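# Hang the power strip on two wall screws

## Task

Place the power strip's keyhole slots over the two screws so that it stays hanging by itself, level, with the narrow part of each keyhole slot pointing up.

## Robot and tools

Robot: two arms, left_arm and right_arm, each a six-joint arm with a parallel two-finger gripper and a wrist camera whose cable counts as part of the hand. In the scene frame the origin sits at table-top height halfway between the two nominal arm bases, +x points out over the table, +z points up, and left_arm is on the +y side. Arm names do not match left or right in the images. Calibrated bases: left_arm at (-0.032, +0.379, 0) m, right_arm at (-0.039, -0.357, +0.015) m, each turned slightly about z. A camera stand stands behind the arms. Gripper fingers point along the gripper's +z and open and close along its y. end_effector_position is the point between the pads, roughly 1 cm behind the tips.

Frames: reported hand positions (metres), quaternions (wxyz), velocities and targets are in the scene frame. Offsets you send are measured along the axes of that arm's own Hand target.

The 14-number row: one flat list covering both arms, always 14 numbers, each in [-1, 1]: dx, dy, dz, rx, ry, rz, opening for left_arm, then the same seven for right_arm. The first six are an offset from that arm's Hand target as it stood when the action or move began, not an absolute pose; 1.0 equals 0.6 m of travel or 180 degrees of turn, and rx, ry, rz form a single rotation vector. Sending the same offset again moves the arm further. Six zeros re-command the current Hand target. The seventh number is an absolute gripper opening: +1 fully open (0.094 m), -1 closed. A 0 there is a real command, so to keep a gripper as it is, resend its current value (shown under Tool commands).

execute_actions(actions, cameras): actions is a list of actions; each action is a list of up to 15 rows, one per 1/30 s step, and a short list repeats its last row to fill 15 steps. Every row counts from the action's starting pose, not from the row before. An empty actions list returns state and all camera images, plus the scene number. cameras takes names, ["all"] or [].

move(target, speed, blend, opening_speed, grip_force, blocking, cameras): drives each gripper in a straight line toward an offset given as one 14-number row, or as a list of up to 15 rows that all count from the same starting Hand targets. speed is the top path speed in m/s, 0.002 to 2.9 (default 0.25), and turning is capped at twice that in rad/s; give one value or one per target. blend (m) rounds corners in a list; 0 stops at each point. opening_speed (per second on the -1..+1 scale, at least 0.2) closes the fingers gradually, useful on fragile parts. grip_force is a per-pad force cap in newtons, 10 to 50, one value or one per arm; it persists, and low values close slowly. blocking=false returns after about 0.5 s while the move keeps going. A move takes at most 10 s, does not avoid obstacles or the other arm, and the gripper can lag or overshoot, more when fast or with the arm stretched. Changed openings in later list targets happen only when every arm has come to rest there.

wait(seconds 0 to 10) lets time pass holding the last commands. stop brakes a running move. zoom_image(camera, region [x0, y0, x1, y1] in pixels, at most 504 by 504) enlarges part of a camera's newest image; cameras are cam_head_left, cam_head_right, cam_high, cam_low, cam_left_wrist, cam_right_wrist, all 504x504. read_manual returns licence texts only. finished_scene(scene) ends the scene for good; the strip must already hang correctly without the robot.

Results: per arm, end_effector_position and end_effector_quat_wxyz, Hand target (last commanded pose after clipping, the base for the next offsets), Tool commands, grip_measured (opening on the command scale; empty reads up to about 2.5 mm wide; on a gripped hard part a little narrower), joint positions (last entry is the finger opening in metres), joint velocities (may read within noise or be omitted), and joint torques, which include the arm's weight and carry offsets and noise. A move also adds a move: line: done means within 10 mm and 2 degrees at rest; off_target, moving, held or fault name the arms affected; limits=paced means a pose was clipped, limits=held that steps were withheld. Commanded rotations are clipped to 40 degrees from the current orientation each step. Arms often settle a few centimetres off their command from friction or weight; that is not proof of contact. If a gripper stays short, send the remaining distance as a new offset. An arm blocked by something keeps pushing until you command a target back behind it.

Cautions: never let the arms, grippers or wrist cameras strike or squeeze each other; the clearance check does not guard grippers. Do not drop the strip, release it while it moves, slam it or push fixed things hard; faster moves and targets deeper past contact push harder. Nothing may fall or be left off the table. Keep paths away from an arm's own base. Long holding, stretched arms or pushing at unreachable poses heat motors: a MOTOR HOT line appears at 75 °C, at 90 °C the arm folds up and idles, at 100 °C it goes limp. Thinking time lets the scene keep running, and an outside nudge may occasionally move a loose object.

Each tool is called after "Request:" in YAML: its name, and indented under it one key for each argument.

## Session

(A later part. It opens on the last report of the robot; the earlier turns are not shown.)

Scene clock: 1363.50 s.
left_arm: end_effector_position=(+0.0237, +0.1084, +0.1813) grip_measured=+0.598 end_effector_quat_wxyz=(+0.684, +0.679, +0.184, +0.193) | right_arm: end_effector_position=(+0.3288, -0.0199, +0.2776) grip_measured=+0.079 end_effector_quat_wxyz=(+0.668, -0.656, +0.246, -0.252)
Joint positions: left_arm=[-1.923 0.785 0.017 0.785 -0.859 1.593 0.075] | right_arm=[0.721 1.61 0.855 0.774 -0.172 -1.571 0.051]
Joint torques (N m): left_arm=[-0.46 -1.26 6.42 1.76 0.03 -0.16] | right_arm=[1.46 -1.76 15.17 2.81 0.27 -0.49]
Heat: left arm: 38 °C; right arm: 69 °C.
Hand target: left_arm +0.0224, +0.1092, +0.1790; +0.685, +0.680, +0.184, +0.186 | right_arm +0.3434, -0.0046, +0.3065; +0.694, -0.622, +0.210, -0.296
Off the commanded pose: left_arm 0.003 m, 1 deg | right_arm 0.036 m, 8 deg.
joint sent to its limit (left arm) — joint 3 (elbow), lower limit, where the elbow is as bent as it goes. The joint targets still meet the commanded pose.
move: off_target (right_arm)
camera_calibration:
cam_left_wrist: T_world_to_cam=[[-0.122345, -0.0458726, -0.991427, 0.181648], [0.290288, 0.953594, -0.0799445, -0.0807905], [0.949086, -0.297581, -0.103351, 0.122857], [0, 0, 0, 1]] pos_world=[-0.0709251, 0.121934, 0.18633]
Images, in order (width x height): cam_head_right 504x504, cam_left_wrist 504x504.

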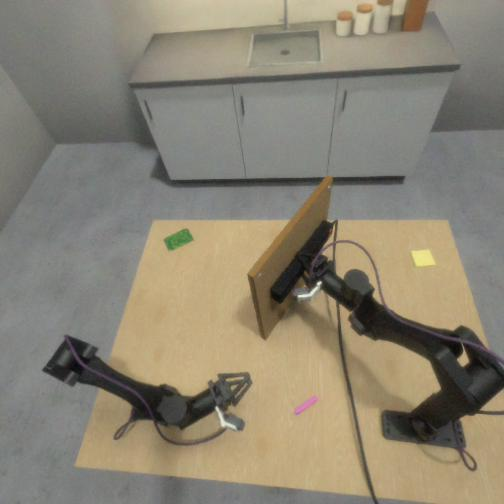

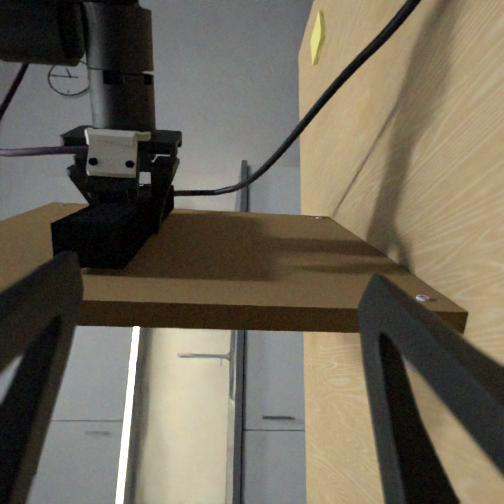

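Request:
move:
  target: [0,0,0,0,0,0,0.6,0.003,-0.012,-0.05,0.0,0.0,0.0,-0.35]
  speed: 0.04
  cameras: ["cam_left_wrist","cam_head_right"]

Request:
zoom_image:
  camera: "cam_left_wrist"
  region: [50, 150, 200, 300]

Request:
zoom_image:
  camera: "cam_head_right"
  region: [260, 210, 350, 320]

Scene clock: 1381.77 s.
left_arm: end_effector_position=(+0.0237, +0.1084, +0.1813) grip_measured=+0.598 end_effector_quat_wxyz=(+0.684, +0.679, +0.184, +0.193) | right_arm: end_effector_position=(+0.3252, -0.0227, +0.2623) grip_measured=+0.079 end_effector_quat_wxyz=(+0.656, -0.667, +0.245, -0.253)
Joint positions: left_arm=[-1.923 0.785 0.017 0.785 -0.859 1.593 0.075] | right_arm=[0.722 1.61 0.818 0.781 -0.172 -1.589 0.051]
Joint torques (N m): left_arm=[-0.18 -1.31 6.15 1.81 0.02 -0.21] | right_arm=[-0.35 -10.3 8.83 2.8 0.08 -0.31]
Heat: left arm: 38 °C; right arm: 65 °C.
Hand target: left_arm +0.0224, +0.1092, +0.1790; +0.685, +0.680, +0.184, +0.186 | right_arm +0.3238, -0.0284, +0.3096; +0.694, -0.622, +0.210, -0.296
Off the commanded pose: left_arm 0.003 m, 1 deg | right_arm 0.048 m, 9 deg.
joint sent to its limit (left arm) — joint 3 (elbow), lower limit, where the elbow is as bent as it goes. The joint targets still meet the commanded pose.
move: off_target (right_arm)
camera_calibration:
cam_left_wrist: T_world_to_cam=[[-0.122345, -0.0458726, -0.991427, 0.181648], [0.290288, 0.953594, -0.0799445, -0.0807905], [0.949086, -0.297581, -0.103351, 0.122857], [0, 0, 0, 1]] pos_world=[-0.0709251, 0.121934, 0.18633]
Images, in order (width x height): cam_head_right 504x504, cam_left_wrist 504x504.

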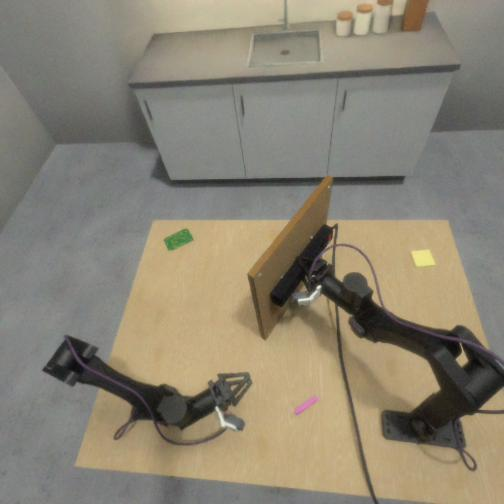

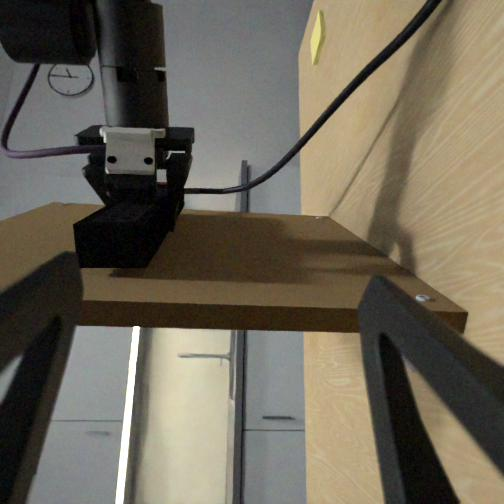

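Scaled by 3.360 from the camera's 504x504 image, which has a finer 720x720 frame.

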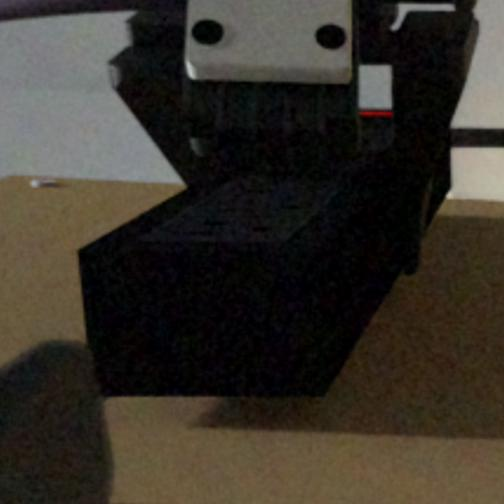

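Scaled by 4.582 from the camera's 504x504 image, which has a finer 720x720 frame.

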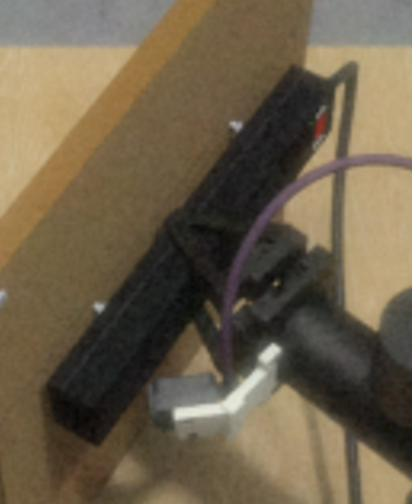

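Request:
move:
  target: [0,0,0,0,0,0,0.6,0.004,-0.01,-0.04,0.0,0.0,0.0,-0.35]
  speed: 0.04

Request:
move:
  target: [0,0,0,0,0,0,0.6,0.002,-0.05,0.0,0.0,0.0,0.0,-0.35]
  speed: 0.04
  cameras: ["cam_left_wrist","cam_head_right"]

Request:
zoom_image:
  camera: "cam_left_wrist"
  region: [50, 150, 200, 300]

Request:
zoom_image:
  camera: "cam_head_right"
  region: [260, 210, 350, 320]

Scene clock: 1415.83 s.
left_arm: end_effector_position=(+0.0237, +0.1084, +0.1813) grip_measured=+0.598 end_effector_quat_wxyz=(+0.684, +0.679, +0.184, +0.193) | right_arm: end_effector_position=(+0.3127, -0.0405, +0.2644) grip_measured=+0.079 end_effector_quat_wxyz=(+0.655, -0.665, +0.247, -0.259)
Joint positions: left_arm=[-1.923 0.785 0.017 0.785 -0.859 1.593 0.075] | right_arm=[0.709 1.525 0.741 0.776 -0.171 -1.594 0.051]
Joint torques (N m): left_arm=[-0.18 -1.11 6.45 1.77 0.09 -0.14] | right_arm=[-1.11 -10.52 8.73 2.73 -0.11 -0.27]
Heat: left arm: 38 °C; right arm: 64 °C.
Hand target: left_arm +0.0224, +0.1092, +0.1790; +0.685, +0.680, +0.184, +0.186 | right_arm +0.3089, -0.0480, +0.3125; +0.694, -0.622, +0.210, -0.296
Off the commanded pose: left_arm 0.003 m, 1 deg | right_arm 0.049 m, 9 deg.
joint sent to its limit (left arm) — joint 3 (elbow), lower limit, where the elbow is as bent as it goes. The joint targets still meet the commanded pose.
move: off_target (right_arm)

Scene clock: 1417.23 s.
left_arm: end_effector_position=(+0.0237, +0.1084, +0.1813) grip_measured=+0.598 end_effector_quat_wxyz=(+0.684, +0.679, +0.184, +0.193) | right_arm: end_effector_position=(+0.3023, -0.0487, +0.2714) grip_measured=+0.079 end_effector_quat_wxyz=(+0.641, -0.679, +0.254, -0.252)
Joint positions: left_arm=[-1.923 0.785 0.017 0.785 -0.859 1.593 0.075] | right_arm=[0.709 1.435 0.741 0.643 -0.171 -1.596 0.051]
Joint torques (N m): left_arm=[-0.25 -0.9 6.31 1.78 0.04 -0.12] | right_arm=[-1.02 -9.83 13.96 2.69 -0.12 -0.25]
Heat: left arm: 38 °C; right arm: 64 °C.
Hand target: left_arm +0.0224, +0.1092, +0.1790; +0.685, +0.680, +0.184, +0.186 | right_arm +0.3052, -0.0504, +0.3421; +0.694, -0.622, +0.210, -0.296
Off the commanded pose: left_arm 0.003 m, 1 deg | right_arm 0.071 m, 11 deg.
joint sent to its limit (left arm) — joint 3 (elbow), lower limit, where the elbow is as bent as it goes. The joint targets still meet the commanded pose.
move: off_target (right_arm)
camera_calibration:
cam_left_wrist: T_world_to_cam=[[-0.122345, -0.0458726, -0.991427, 0.181648], [0.290288, 0.953594, -0.0799445, -0.0807905], [0.949086, -0.297581, -0.103351, 0.122857], [0, 0, 0, 1]] pos_world=[-0.0709251, 0.121934, 0.18633]
Images, in order (width x height): cam_head_right 504x504, cam_left_wrist 504x504.

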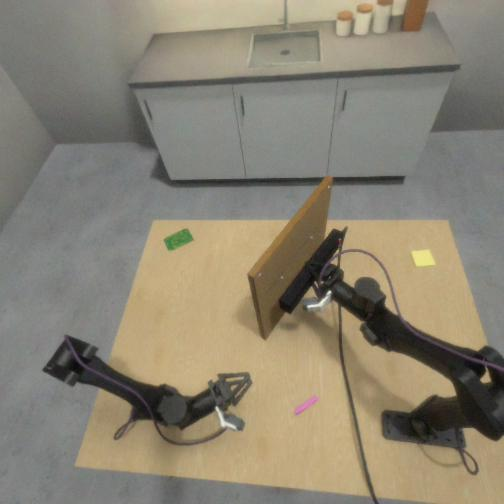

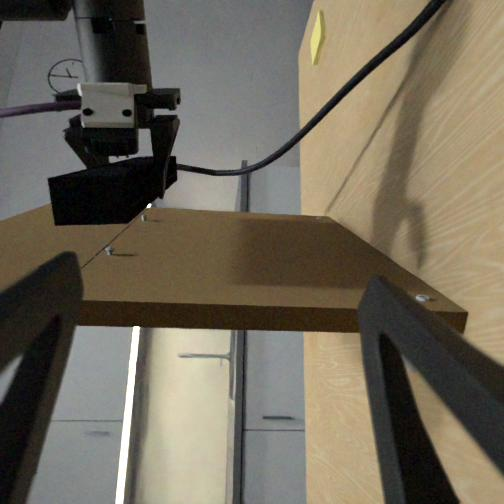

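Scaled by 3.360 from the camera's 504x504 image, which has a finer 720x720 frame.

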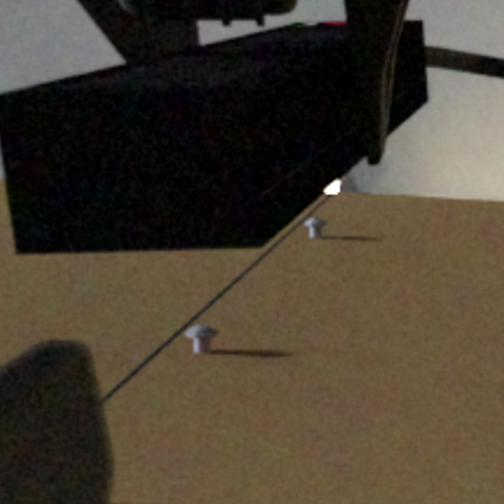

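Scaled by 4.582 from the camera's 504x504 image, which has a finer 720x720 frame.

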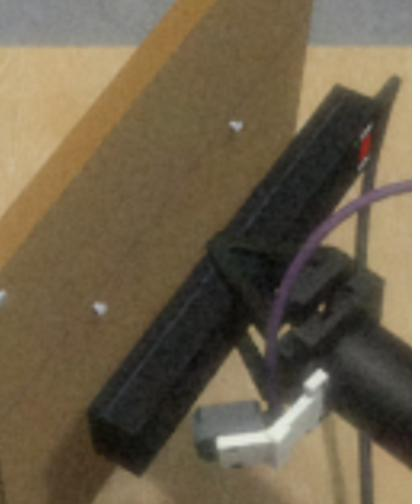

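Request:
move:
  target: [0,0,0,0,0,0,0.6,0.001,-0.025,0.036,0.0,0.0,0.0,-0.35]
  speed: 0.04
  cameras: ["cam_left_wrist","cam_head_right"]

Request:
zoom_image:
  camera: "cam_left_wrist"
  region: [50, 150, 200, 300]

Request:
zoom_image:
  camera: "cam_head_right"
  region: [260, 210, 350, 320]

Scene clock: 1431.67 s.
left_arm: end_effector_position=(+0.0237, +0.1084, +0.1813) grip_measured=+0.598 end_effector_quat_wxyz=(+0.684, +0.679, +0.184, +0.193) | right_arm: end_effector_position=(+0.3119, -0.0412, +0.3051) grip_measured=+0.079 end_effector_quat_wxyz=(+0.651, -0.670, +0.248, -0.258)
Joint positions: left_arm=[-1.923 0.785 0.017 0.785 -0.859 1.593 0.075] | right_arm=[0.709 1.439 0.857 0.561 -0.171 -1.597 0.051]
Joint torques (N m): left_arm=[-0.31 -1.21 6.26 1.78 0.14 -0.18] | right_arm=[0.18 -5.94 14.56 2.77 0 -0.24]
Heat: left arm: 38 °C; right arm: 63 °C.
Hand target: left_arm +0.0224, +0.1092, +0.1790; +0.685, +0.680, +0.184, +0.186 | right_arm +0.3177, -0.0356, +0.3602; +0.694, -0.622, +0.210, -0.296
Off the commanded pose: left_arm 0.003 m, 1 deg | right_arm 0.055 m, 10 deg.
joint sent to its limit (left arm) — joint 3 (elbow), lower limit, where the elbow is as bent as it goes. The joint targets still meet the commanded pose.
move: off_target (right_arm)
camera_calibration:
cam_left_wrist: T_world_to_cam=[[-0.122345, -0.0458726, -0.991427, 0.181648], [0.290288, 0.953594, -0.0799445, -0.0807905], [0.949086, -0.297581, -0.103351, 0.122857], [0, 0, 0, 1]] pos_world=[-0.0709251, 0.121934, 0.18633]
Images, in order (width x height): cam_head_right 504x504, cam_left_wrist 504x504.

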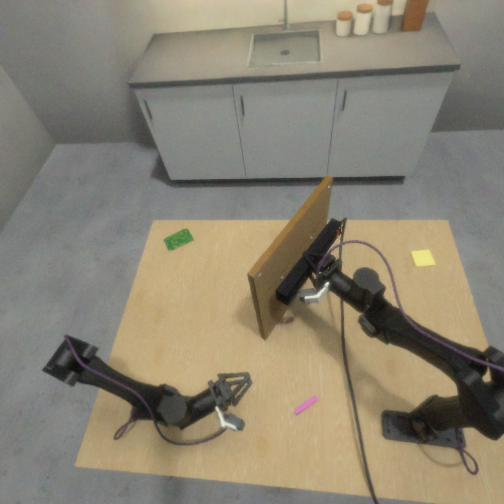

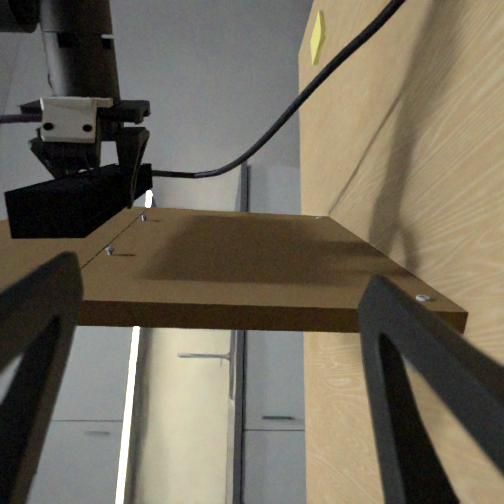

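Scaled by 3.360 from the camera's 504x504 image, which has a finer 720x720 frame.

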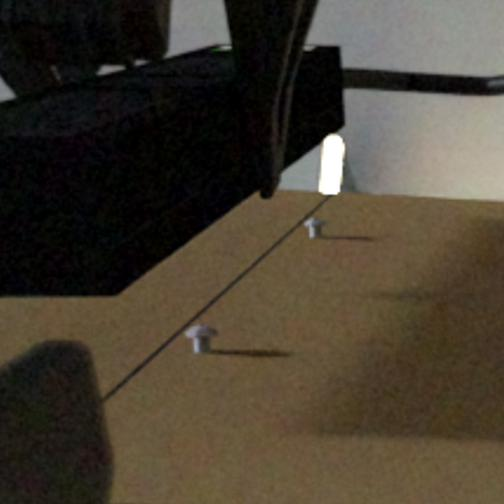

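Scaled by 4.582 from the camera's 504x504 image, which has a finer 720x720 frame.

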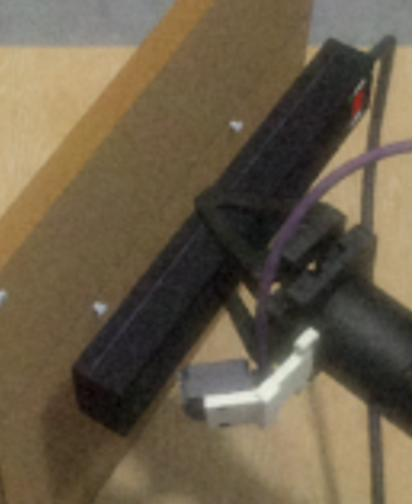

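Request:
move:
  target: [0,0,0,0,0,0,0.6,0.0,0.05,-0.003,0.0,-0.008,0.01,-0.35]
  speed: 0.04
  cameras: ["cam_left_wrist","cam_head_right"]

Request:
zoom_image:
  camera: "cam_left_wrist"
  region: [50, 150, 200, 300]

Request:
zoom_image:
  camera: "cam_head_right"
  region: [260, 210, 350, 320]

Scene clock: 1445.47 s.
left_arm: end_effector_position=(+0.0237, +0.1084, +0.1813) grip_measured=+0.598 end_effector_quat_wxyz=(+0.684, +0.679, +0.184, +0.193) | right_arm: end_effector_position=(+0.3172, -0.0335, +0.2936) grip_measured=+0.079 end_effector_quat_wxyz=(+0.662, -0.665, +0.247, -0.242)
Joint positions: left_arm=[-1.923 0.785 0.017 0.785 -0.859 1.593 0.075] | right_arm=[0.703 1.5 0.849 0.644 -0.204 -1.567 0.051]
Joint torques (N m): left_arm=[-0.25 -0.99 6.42 1.81 0.01 -0.18] | right_arm=[-1.17 -6.06 9.32 3.14 -0.12 -0.21]
Heat: left arm: 38 °C; right arm: 66 °C.
Hand target: left_arm +0.0224, +0.1092, +0.1790; +0.685, +0.680, +0.184, +0.186 | right_arm +0.3210, -0.0354, +0.3302; +0.701, -0.622, +0.211, -0.278
Off the commanded pose: left_arm 0.003 m, 1 deg | right_arm 0.037 m, 9 deg.
joint sent to its limit (left arm) — joint 3 (elbow), lower limit, where the elbow is as bent as it goes. The joint targets still meet the commanded pose.
move: off_target (right_arm)
camera_calibration:
cam_left_wrist: T_world_to_cam=[[-0.122345, -0.0458726, -0.991427, 0.181648], [0.290288, 0.953594, -0.0799445, -0.0807905], [0.949086, -0.297581, -0.103351, 0.122857], [0, 0, 0, 1]] pos_world=[-0.0709251, 0.121934, 0.18633]
Images, in order (width x height): cam_head_right 504x504, cam_left_wrist 504x504.

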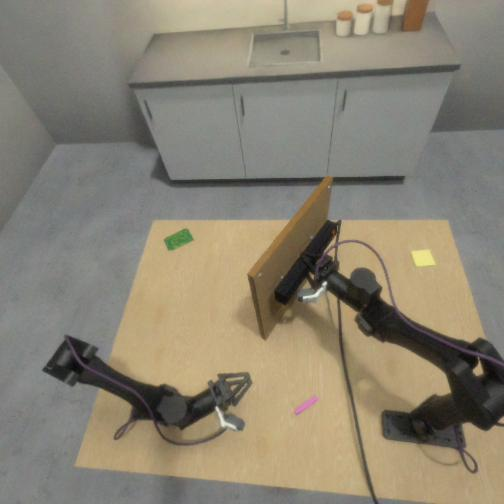

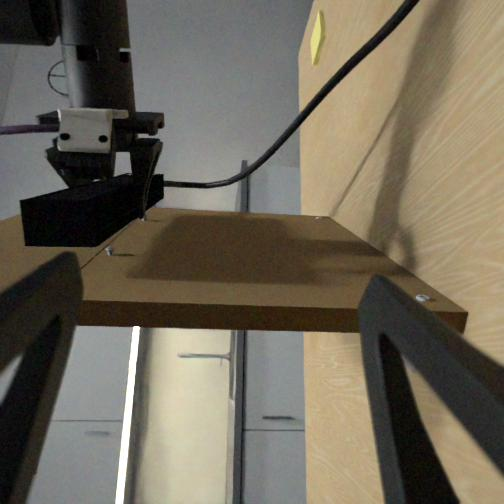

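Scaled by 3.360 from the camera's 504x504 image, which has a finer 720x720 frame.

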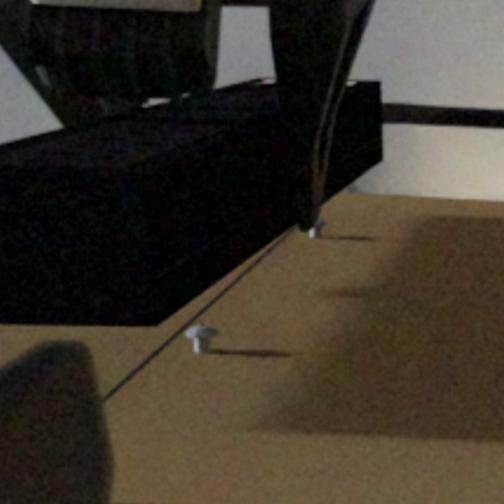

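Scaled by 4.582 from the camera's 504x504 image, which has a finer 720x720 frame.

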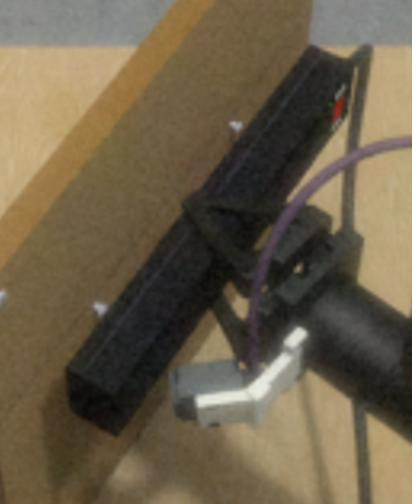

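Request:
move:
  target: [0,0,0,0,0,0,0.6,-0.0025,0.0128,0.008,0.0,0.0,0.0,-0.35]
  speed: 0.04
  cameras: ["cam_left_wrist","cam_head_right"]

Request:
zoom_image:
  camera: "cam_left_wrist"
  region: [50, 150, 200, 300]

Request:
zoom_image:
  camera: "cam_head_right"
  region: [260, 210, 350, 320]

Scene clock: 1471.43 s.
left_arm: end_effector_position=(+0.0237, +0.1084, +0.1813) grip_measured=+0.598 end_effector_quat_wxyz=(+0.684, +0.679, +0.184, +0.193) | right_arm: end_effector_position=(+0.3214, -0.0302, +0.2859) grip_measured=+0.079 end_effector_quat_wxyz=(+0.661, -0.666, +0.248, -0.241)
Joint positions: left_arm=[-1.923 0.785 0.017 0.785 -0.859 1.593 0.075] | right_arm=[0.703 1.534 0.849 0.676 -0.204 -1.566 0.051]
Joint torques (N m): left_arm=[-0.12 -1.14 6.3 1.8 0.04 -0.16] | right_arm=[-0.44 -6.34 9.32 3.07 -0.05 -0.24]
Heat: left arm: 37 °C; right arm: 67 °C.
Hand target: left_arm +0.0224, +0.1092, +0.1790; +0.685, +0.680, +0.184, +0.186 | right_arm +0.3239, -0.0303, +0.3232; +0.701, -0.622, +0.211, -0.278
Off the commanded pose: left_arm 0.003 m, 1 deg | right_arm 0.037 m, 9 deg.
joint sent to its limit (left arm) — joint 3 (elbow), lower limit, where the elbow is as bent as it goes. The joint targets still meet the commanded pose.
move: off_target (right_arm)
camera_calibration:
cam_left_wrist: T_world_to_cam=[[-0.122345, -0.0458726, -0.991427, 0.181648], [0.290288, 0.953594, -0.0799445, -0.0807905], [0.949086, -0.297581, -0.103351, 0.122857], [0, 0, 0, 1]] pos_world=[-0.0709251, 0.121934, 0.18633]
Images, in order (width x height): cam_head_right 504x504, cam_left_wrist 504x504.

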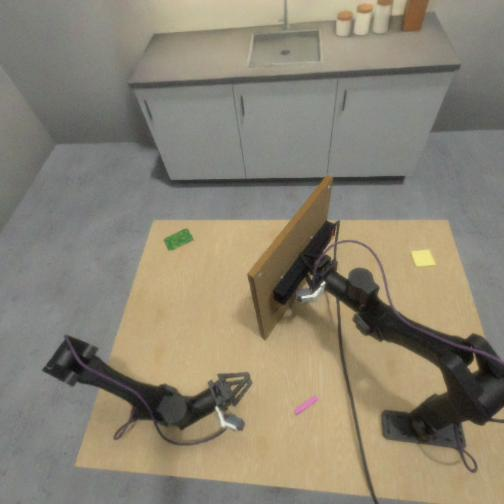

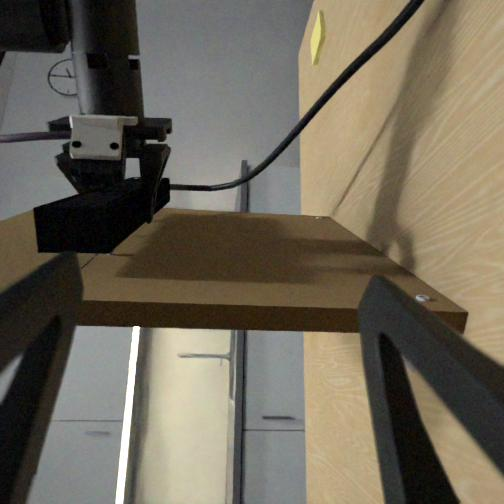

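Scaled by 3.360 from the camera's 504x504 image, which has a finer 720x720 frame.

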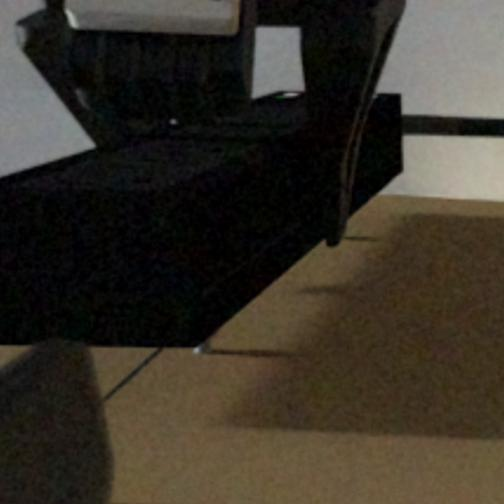

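Scaled by 4.582 from the camera's 504x504 image, which has a finer 720x720 frame.

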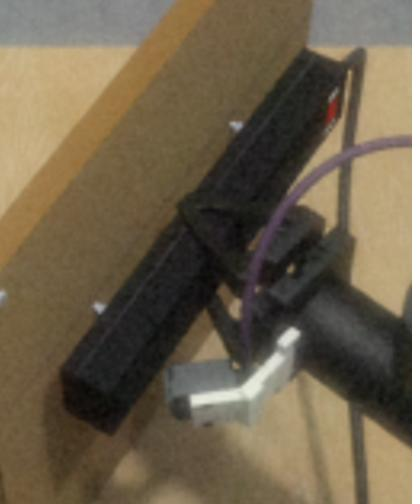

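Request:
move:
  target: [0,0,0,0,0,0,0.6,-0.001,-0.012,0.021,0.0,0.0,-0.008,-0.35]
  speed: 0.04
  cameras: ["cam_left_wrist","cam_head_right"]

Request:
zoom_image:
  camera: "cam_left_wrist"
  region: [50, 150, 200, 300]

Request:
zoom_image:
  camera: "cam_head_right"
  region: [260, 210, 350, 320]

Scene clock: 1485.37 s.
left_arm: end_effector_position=(+0.0237, +0.1084, +0.1813) grip_measured=+0.598 end_effector_quat_wxyz=(+0.684, +0.679, +0.184, +0.193) | right_arm: end_effector_position=(+0.3226, -0.0274, +0.2771) grip_measured=+0.079 end_effector_quat_wxyz=(+0.654, -0.674, +0.246, -0.241)
Joint positions: left_arm=[-1.923 0.785 0.017 0.785 -0.859 1.593 0.075] | right_arm=[0.706 1.553 0.849 0.675 -0.204 -1.58 0.051]
Joint torques (N m): left_arm=[-0.28 -0.96 6.26 1.79 0.08 -0.16] | right_arm=[0.28 -6.61 14.17 2.84 0.07 -0.34]
Heat: left arm: 37 °C; right arm: 72 °C.
Hand target: left_arm +0.0224, +0.1092, +0.1790; +0.685, +0.680, +0.184, +0.186 | right_arm +0.3306, -0.0209, +0.3321; +0.697, -0.625, +0.203, -0.286
Off the commanded pose: left_arm 0.003 m, 1 deg | right_arm 0.056 m, 10 deg.
joint sent to its limit (left arm) — joint 3 (elbow), lower limit, where the elbow is as bent as it goes. The joint targets still meet the commanded pose.
move: off_target (right_arm)
camera_calibration:
cam_left_wrist: T_world_to_cam=[[-0.122345, -0.0458726, -0.991427, 0.181648], [0.290288, 0.953594, -0.0799445, -0.0807905], [0.949086, -0.297581, -0.103351, 0.122857], [0, 0, 0, 1]] pos_world=[-0.0709251, 0.121934, 0.18633]
Images, in order (width x height): cam_head_right 504x504, cam_left_wrist 504x504.

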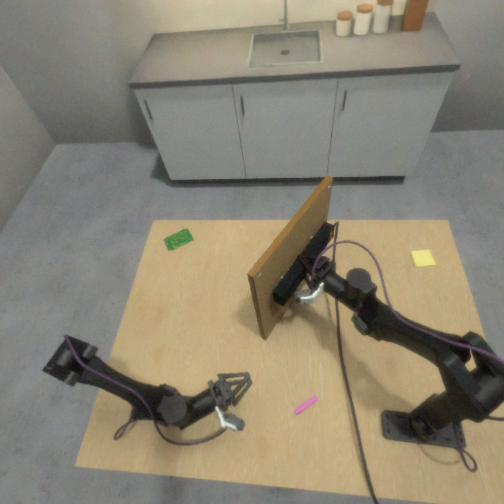

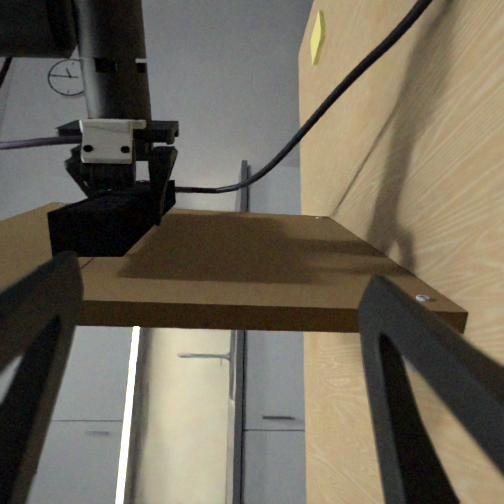

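Scaled by 3.360 from the camera's 504x504 image, which has a finer 720x720 frame.

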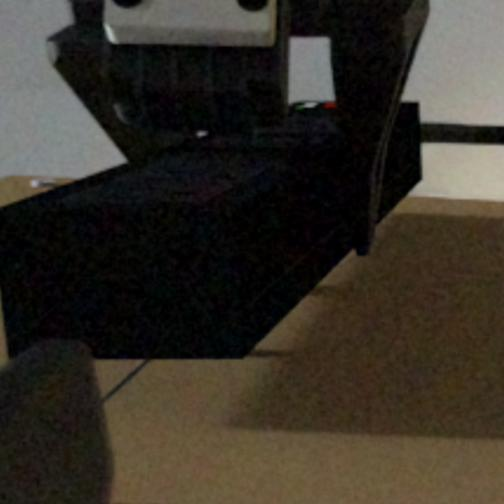

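Scaled by 4.582 from the camera's 504x504 image, which has a finer 720x720 frame.

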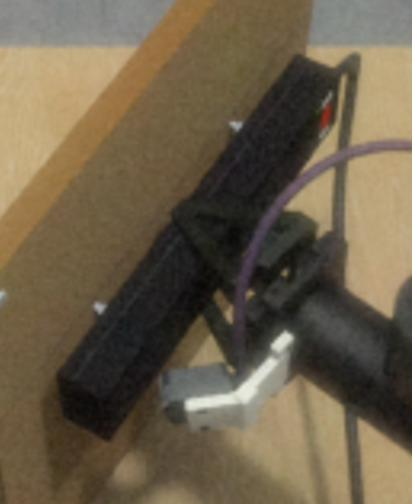

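Request:
move:
  target: [0,0,0,0,0,0,0.6,0.0025,-0.022,0.003,0.0,0.0,-0.006,-0.35]
  speed: 0.04
  cameras: ["cam_left_wrist","cam_head_right"]

Request:
zoom_image:
  camera: "cam_left_wrist"
  region: [50, 150, 200, 300]

Request:
zoom_image:
  camera: "cam_head_right"
  region: [260, 210, 350, 320]

Scene clock: 1498.40 s.
left_arm: end_effector_position=(+0.0237, +0.1084, +0.1813) grip_measured=+0.598 end_effector_quat_wxyz=(+0.684, +0.679, +0.184, +0.193) | right_arm: end_effector_position=(+0.3249, -0.0256, +0.2786) grip_measured=+0.079 end_effector_quat_wxyz=(+0.646, -0.682, +0.243, -0.243)
Joint positions: left_arm=[-1.923 0.785 0.017 0.785 -0.859 1.593 0.075] | right_arm=[0.706 1.553 0.877 0.626 -0.204 -1.598 0.051]
Joint torques (N m): left_arm=[-0.32 -1.1 6.08 1.76 0.07 -0.18] | right_arm=[0.14 -8.59 14.71 2.77 0.05 -0.33]
Heat: left arm: 37 °C; right arm: 72 °C.
Hand target: left_arm +0.0224, +0.1092, +0.1790; +0.685, +0.680, +0.184, +0.186 | right_arm +0.3310, -0.0212, +0.3454; +0.695, -0.627, +0.197, -0.293
Off the commanded pose: left_arm 0.003 m, 1 deg | right_arm 0.067 m, 11 deg.
joint sent to its limit (left arm) — joint 3 (elbow), lower limit, where the elbow is as bent as it goes. The joint targets still meet the commanded pose.
move: off_target (right_arm)
camera_calibration:
cam_left_wrist: T_world_to_cam=[[-0.122345, -0.0458726, -0.991427, 0.181648], [0.290288, 0.953594, -0.0799445, -0.0807905], [0.949086, -0.297581, -0.103351, 0.122857], [0, 0, 0, 1]] pos_world=[-0.0709251, 0.121934, 0.18633]
Images, in order (width x height): cam_head_right 504x504, cam_left_wrist 504x504.

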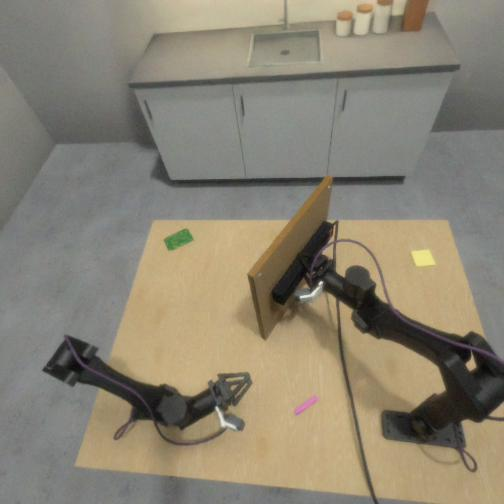

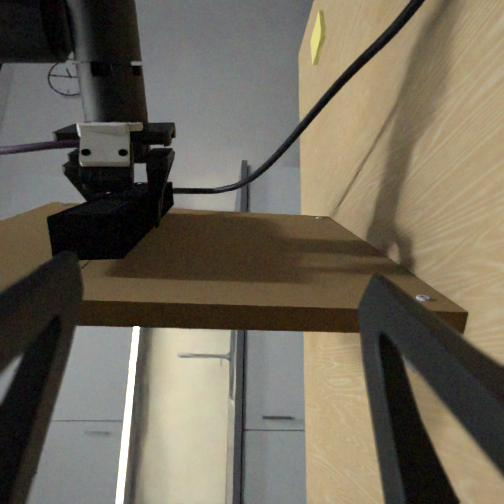

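Scaled by 3.360 from the camera's 504x504 image, which has a finer 720x720 frame.

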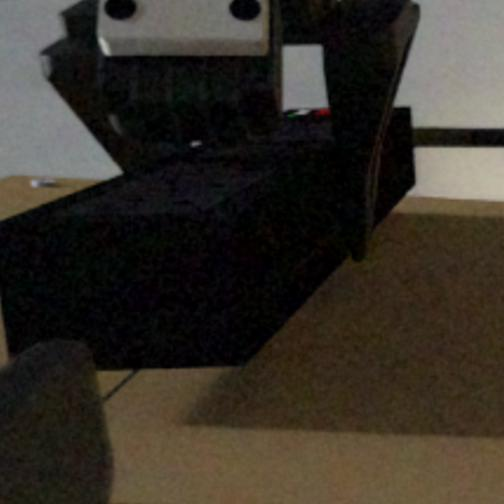

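Scaled by 4.582 from the camera's 504x504 image, which has a finer 720x720 frame.

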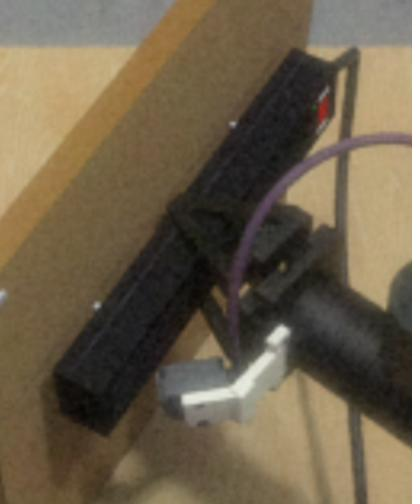

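Request:
move:
  target: [0,0,0,0,0,0,0.6,0.002,-0.017,-0.004,0.015,0.0,0,-0.35]
  speed: 0.04
  cameras: ["cam_left_wrist","cam_head_right"]

Request:
zoom_image:
  camera: "cam_left_wrist"
  region: [50, 150, 200, 300]

Request:
zoom_image:
  camera: "cam_head_right"
  region: [260, 210, 350, 320]

Scene clock: 1505.93 s.
left_arm: end_effector_position=(+0.0237, +0.1084, +0.1813) grip_measured=+0.598 end_effector_quat_wxyz=(+0.684, +0.679, +0.184, +0.193) | right_arm: end_effector_position=(+0.3250, -0.0255, +0.2826) grip_measured=+0.079 end_effector_quat_wxyz=(+0.651, -0.677, +0.240, -0.246)
Joint positions: left_arm=[-1.923 0.785 0.017 0.785 -0.859 1.593 0.075] | right_arm=[0.706 1.553 0.877 0.643 -0.204 -1.598 0.051]
Joint torques (N m): left_arm=[-0.27 -1.09 5.94 1.77 0.09 -0.19] | right_arm=[-0.29 -9.29 13.26 3.12 -0.02 -0.26]
Heat: left arm: 37 °C; right arm: 72 °C.
Hand target: left_arm +0.0224, +0.1092, +0.1790; +0.685, +0.680, +0.184, +0.186 | right_arm +0.3287, -0.0243, +0.3552; +0.709, -0.610, +0.190, -0.297
Off the commanded pose: left_arm 0.003 m, 1 deg | right_arm 0.073 m, 13 deg.
joint sent to its limit (left arm) — joint 3 (elbow), lower limit, where the elbow is as bent as it goes. The joint targets still meet the commanded pose.
move: off_target (right_arm)
camera_calibration:
cam_left_wrist: T_world_to_cam=[[-0.122345, -0.0458726, -0.991427, 0.181648], [0.290288, 0.953594, -0.0799445, -0.0807905], [0.949086, -0.297581, -0.103351, 0.122857], [0, 0, 0, 1]] pos_world=[-0.0709251, 0.121934, 0.18633]
Images, in order (width x height): cam_head_right 504x504, cam_left_wrist 504x504.

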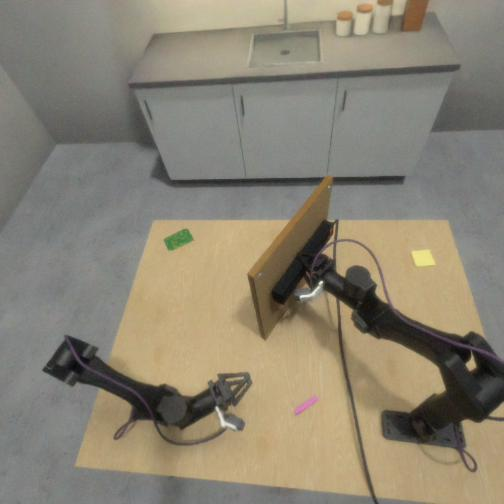

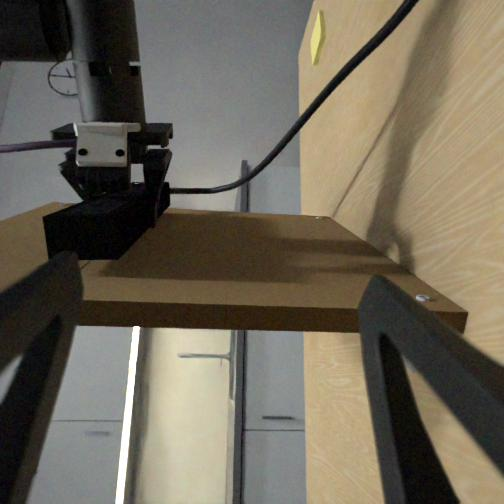

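Scaled by 3.360 from the camera's 504x504 image, which has a finer 720x720 frame.

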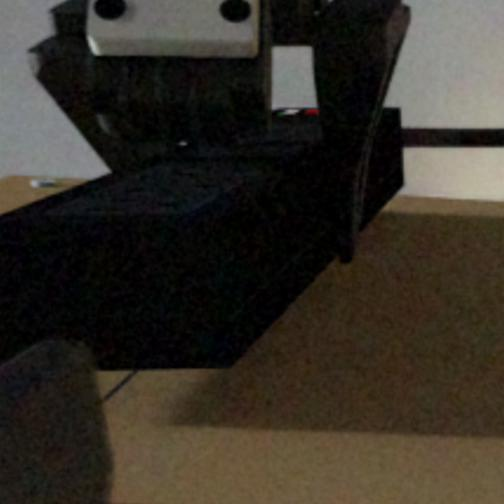

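Scaled by 4.582 from the camera's 504x504 image, which has a finer 720x720 frame.

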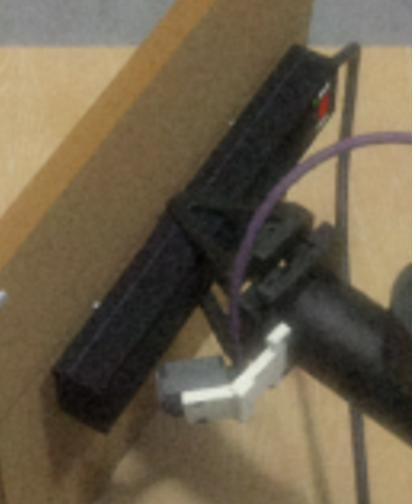

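Request:
move:
  target: [0,0,0,0,0,0,0.6,0.003,-0.014,-0.001,0.0,0.0,0,-0.35]
  speed: 0.04
  cameras: ["cam_left_wrist","cam_head_right"]

Request:
zoom_image:
  camera: "cam_left_wrist"
  region: [50, 150, 200, 300]

Request:
zoom_image:
  camera: "cam_head_right"
  region: [260, 210, 350, 320]

Scene clock: 1512.03 s.
left_arm: end_effector_position=(+0.0237, +0.1084, +0.1813) grip_measured=+0.598 end_effector_quat_wxyz=(+0.684, +0.679, +0.184, +0.193) | right_arm: end_effector_position=(+0.3250, -0.0255, +0.2827) grip_measured=+0.079 end_effector_quat_wxyz=(+0.651, -0.677, +0.240, -0.246)
Joint positions: left_arm=[-1.923 0.785 0.017 0.785 -0.859 1.593 0.075] | right_arm=[0.706 1.553 0.877 0.643 -0.204 -1.598 0.051]
Joint torques (N m): left_arm=[-0.59 -1.14 6.06 1.81 0.03 -0.12] | right_arm=[-0.7 -10.92 14.57 2.87 -0.07 -0.25]
Heat: left arm: 37 °C; right arm: 70 °C.
Hand target: left_arm +0.0224, +0.1092, +0.1790; +0.685, +0.680, +0.184, +0.186 | right_arm +0.3281, -0.0266, +0.3635; +0.709, -0.610, +0.190, -0.297
Off the commanded pose: left_arm 0.003 m, 1 deg | right_arm 0.081 m, 13 deg.
joint sent to its limit (left arm) — joint 3 (elbow), lower limit, where the elbow is as bent as it goes. The joint targets still meet the commanded pose.
move: off_target (right_arm)
camera_calibration:
cam_left_wrist: T_world_to_cam=[[-0.122345, -0.0458726, -0.991427, 0.181648], [0.290288, 0.953594, -0.0799445, -0.0807905], [0.949086, -0.297581, -0.103351, 0.122857], [0, 0, 0, 1]] pos_world=[-0.0709251, 0.121934, 0.18633]
Images, in order (width x height): cam_head_right 504x504, cam_left_wrist 504x504.

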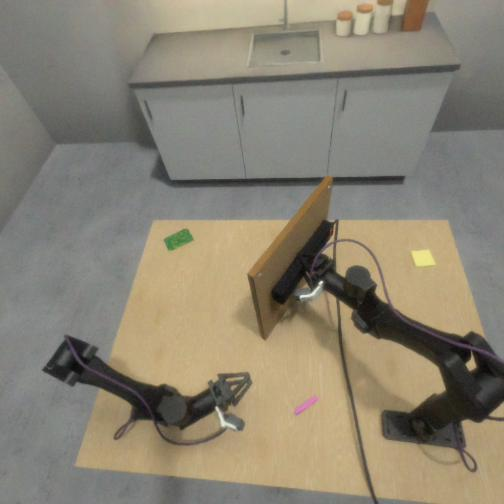

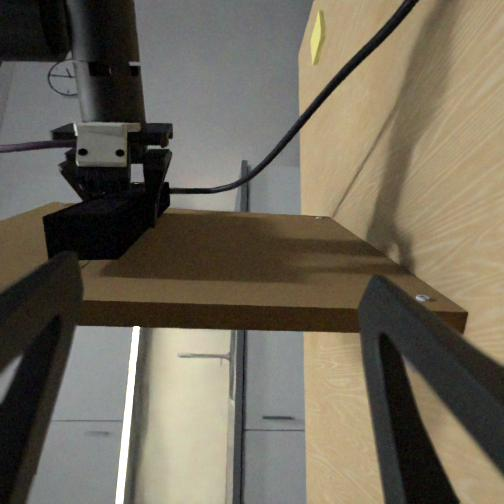

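Scaled by 3.360 from the camera's 504x504 image, which has a finer 720x720 frame.

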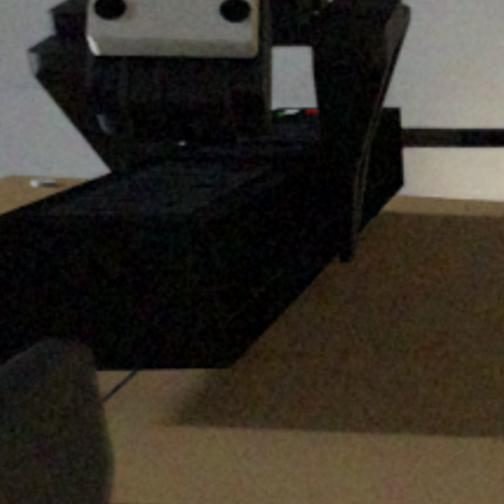

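Scaled by 4.582 from the camera's 504x504 image, which has a finer 720x720 frame.

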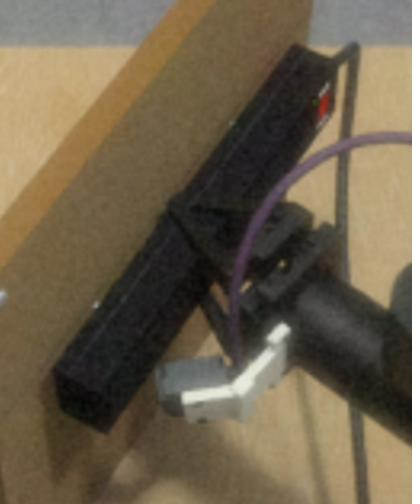

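Stuck in friction; small further increment.

Request:
move:
  target: [0,0,0,0,0,0,0.6,0.003,-0.012,0.006,0.0,0.0,0,-0.35]
  speed: 0.04
  cameras: ["cam_left_wrist","cam_head_right"]

Request:
zoom_image:
  camera: "cam_left_wrist"
  region: [50, 150, 200, 300]

Request:
zoom_image:
  camera: "cam_head_right"
  region: [260, 210, 350, 320]

Scene clock: 1518.13 s.
left_arm: end_effector_position=(+0.0237, +0.1084, +0.1813) grip_measured=+0.598 end_effector_quat_wxyz=(+0.684, +0.679, +0.184, +0.193) | right_arm: end_effector_position=(+0.3260, -0.0247, +0.2955) grip_measured=+0.079 end_effector_quat_wxyz=(+0.655, -0.673, +0.239, -0.248)
Joint positions: left_arm=[-1.923 0.785 0.017 0.785 -0.859 1.593 0.075] | right_arm=[0.706 1.541 0.908 0.612 -0.204 -1.596 0.051]
Joint torques (N m): left_arm=[-0.28 -1.22 6.12 1.78 0.11 -0.19] | right_arm=[-0.92 -9.78 14.98 2.84 -0.09 -0.27]
Heat: left arm: 37 °C; right arm: 69 °C.
Hand target: left_arm +0.0224, +0.1092, +0.1790; +0.685, +0.680, +0.184, +0.186 | right_arm +0.3304, -0.0256, +0.3713; +0.709, -0.610, +0.190, -0.297
Off the commanded pose: left_arm 0.003 m, 1 deg | right_arm 0.076 m, 12 deg.
joint sent to its limit (left arm) — joint 3 (elbow), lower limit, where the elbow is as bent as it goes. The joint targets still meet the commanded pose.
move: off_target (right_arm)
camera_calibration:
cam_left_wrist: T_world_to_cam=[[-0.122345, -0.0458726, -0.991427, 0.181648], [0.290288, 0.953594, -0.0799445, -0.0807905], [0.949086, -0.297581, -0.103351, 0.122857], [0, 0, 0, 1]] pos_world=[-0.0709251, 0.121934, 0.18633]
Images, in order (width x height): cam_head_right 504x504, cam_left_wrist 504x504.

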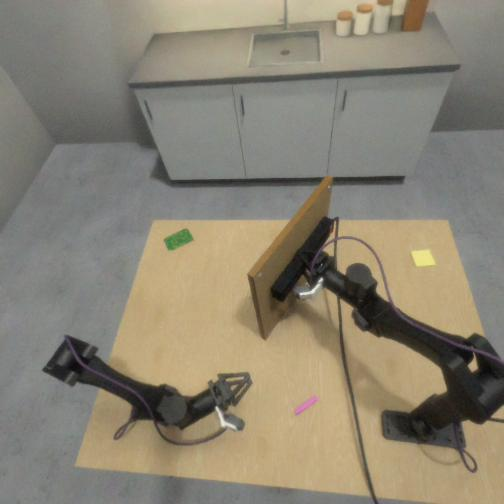

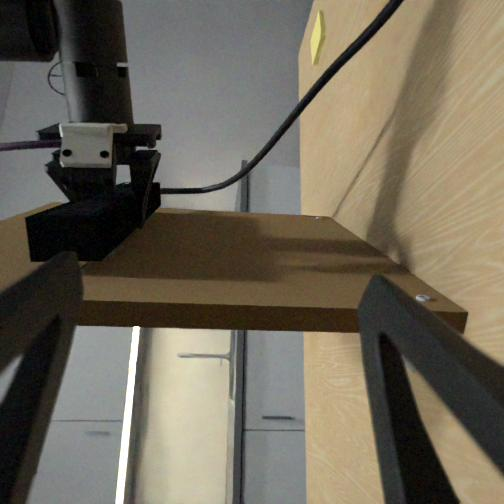

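Scaled by 3.360 from the camera's 504x504 image, which has a finer 720x720 frame.

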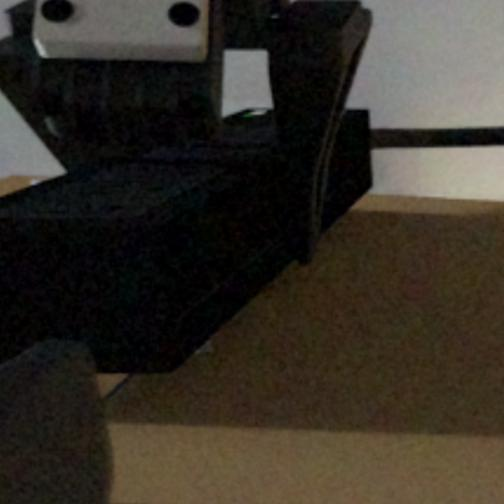

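Scaled by 4.582 from the camera's 504x504 image, which has a finer 720x720 frame.

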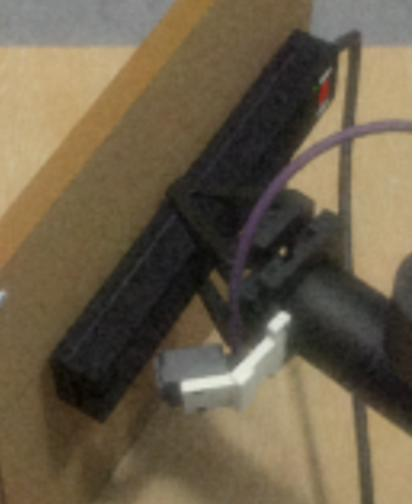

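Request:
move:
  target: [0,0,0,0,0,0,0.6,-0.0095,0.009,0.017,0.0,0.0,0,-0.35]
  speed: 0.04
  cameras: ["cam_left_wrist","cam_head_right"]

Request:
zoom_image:
  camera: "cam_left_wrist"
  region: [50, 150, 200, 300]

Request:
zoom_image:
  camera: "cam_head_right"
  region: [260, 210, 350, 320]

Scene clock: 1528.77 s.
left_arm: end_effector_position=(+0.0237, +0.1084, +0.1813) grip_measured=+0.598 end_effector_quat_wxyz=(+0.684, +0.679, +0.184, +0.193) | right_arm: end_effector_position=(+0.3249, -0.0197, +0.3077) grip_measured=+0.079 end_effector_quat_wxyz=(+0.663, -0.666, +0.232, -0.251)
Joint positions: left_arm=[-1.923 0.785 0.017 0.785 -0.859 1.593 0.075] | right_arm=[0.717 1.541 0.934 0.612 -0.201 -1.596 0.051]
Joint torques (N m): left_arm=[-0.43 -1.17 6.09 1.77 0.06 -0.11] | right_arm=[0.18 -6.24 15.19 2.95 0.1 -0.29]
Heat: left arm: 37 °C; right arm: 70 °C.
Hand target: left_arm +0.0224, +0.1092, +0.1790; +0.685, +0.680, +0.184, +0.186 | right_arm +0.3335, -0.0137, +0.3675; +0.709, -0.610, +0.190, -0.297
Off the commanded pose: left_arm 0.003 m, 1 deg | right_arm 0.061 m, 11 deg.
joint sent to its limit (left arm) — joint 3 (elbow), lower limit, where the elbow is as bent as it goes. The joint targets still meet the commanded pose.
move: off_target (right_arm)
camera_calibration:
cam_left_wrist: T_world_to_cam=[[-0.122345, -0.0458726, -0.991427, 0.181648], [0.290288, 0.953594, -0.0799445, -0.0807905], [0.949086, -0.297581, -0.103351, 0.122857], [0, 0, 0, 1]] pos_world=[-0.0709251, 0.121934, 0.18633]
Images, in order (width x height): cam_head_right 504x504, cam_left_wrist 504x504.

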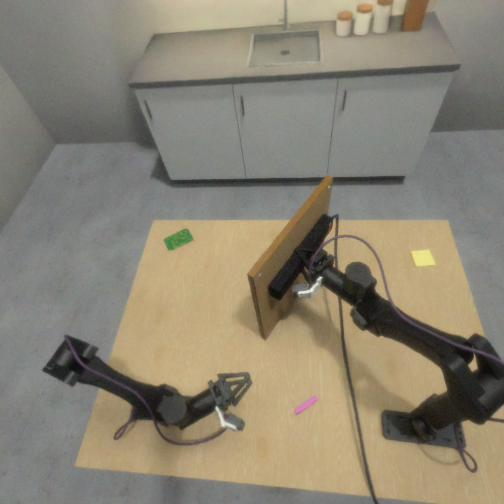

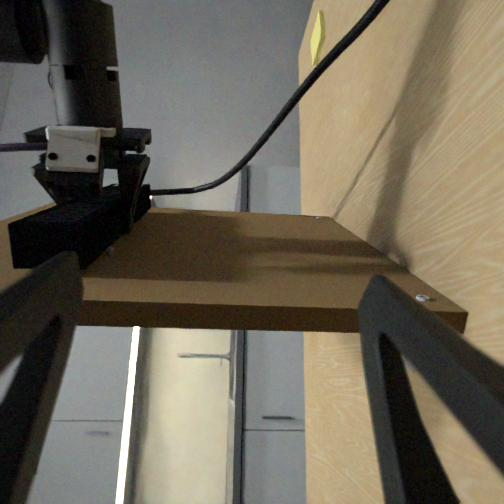

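Scaled by 3.360 from the camera's 504x504 image, which has a finer 720x720 frame.

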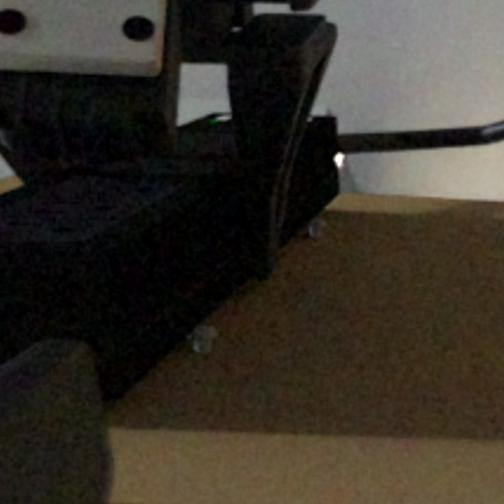

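Scaled by 4.582 from the camera's 504x504 image, which has a finer 720x720 frame.

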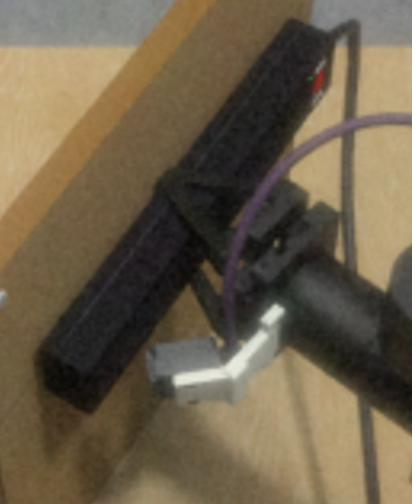

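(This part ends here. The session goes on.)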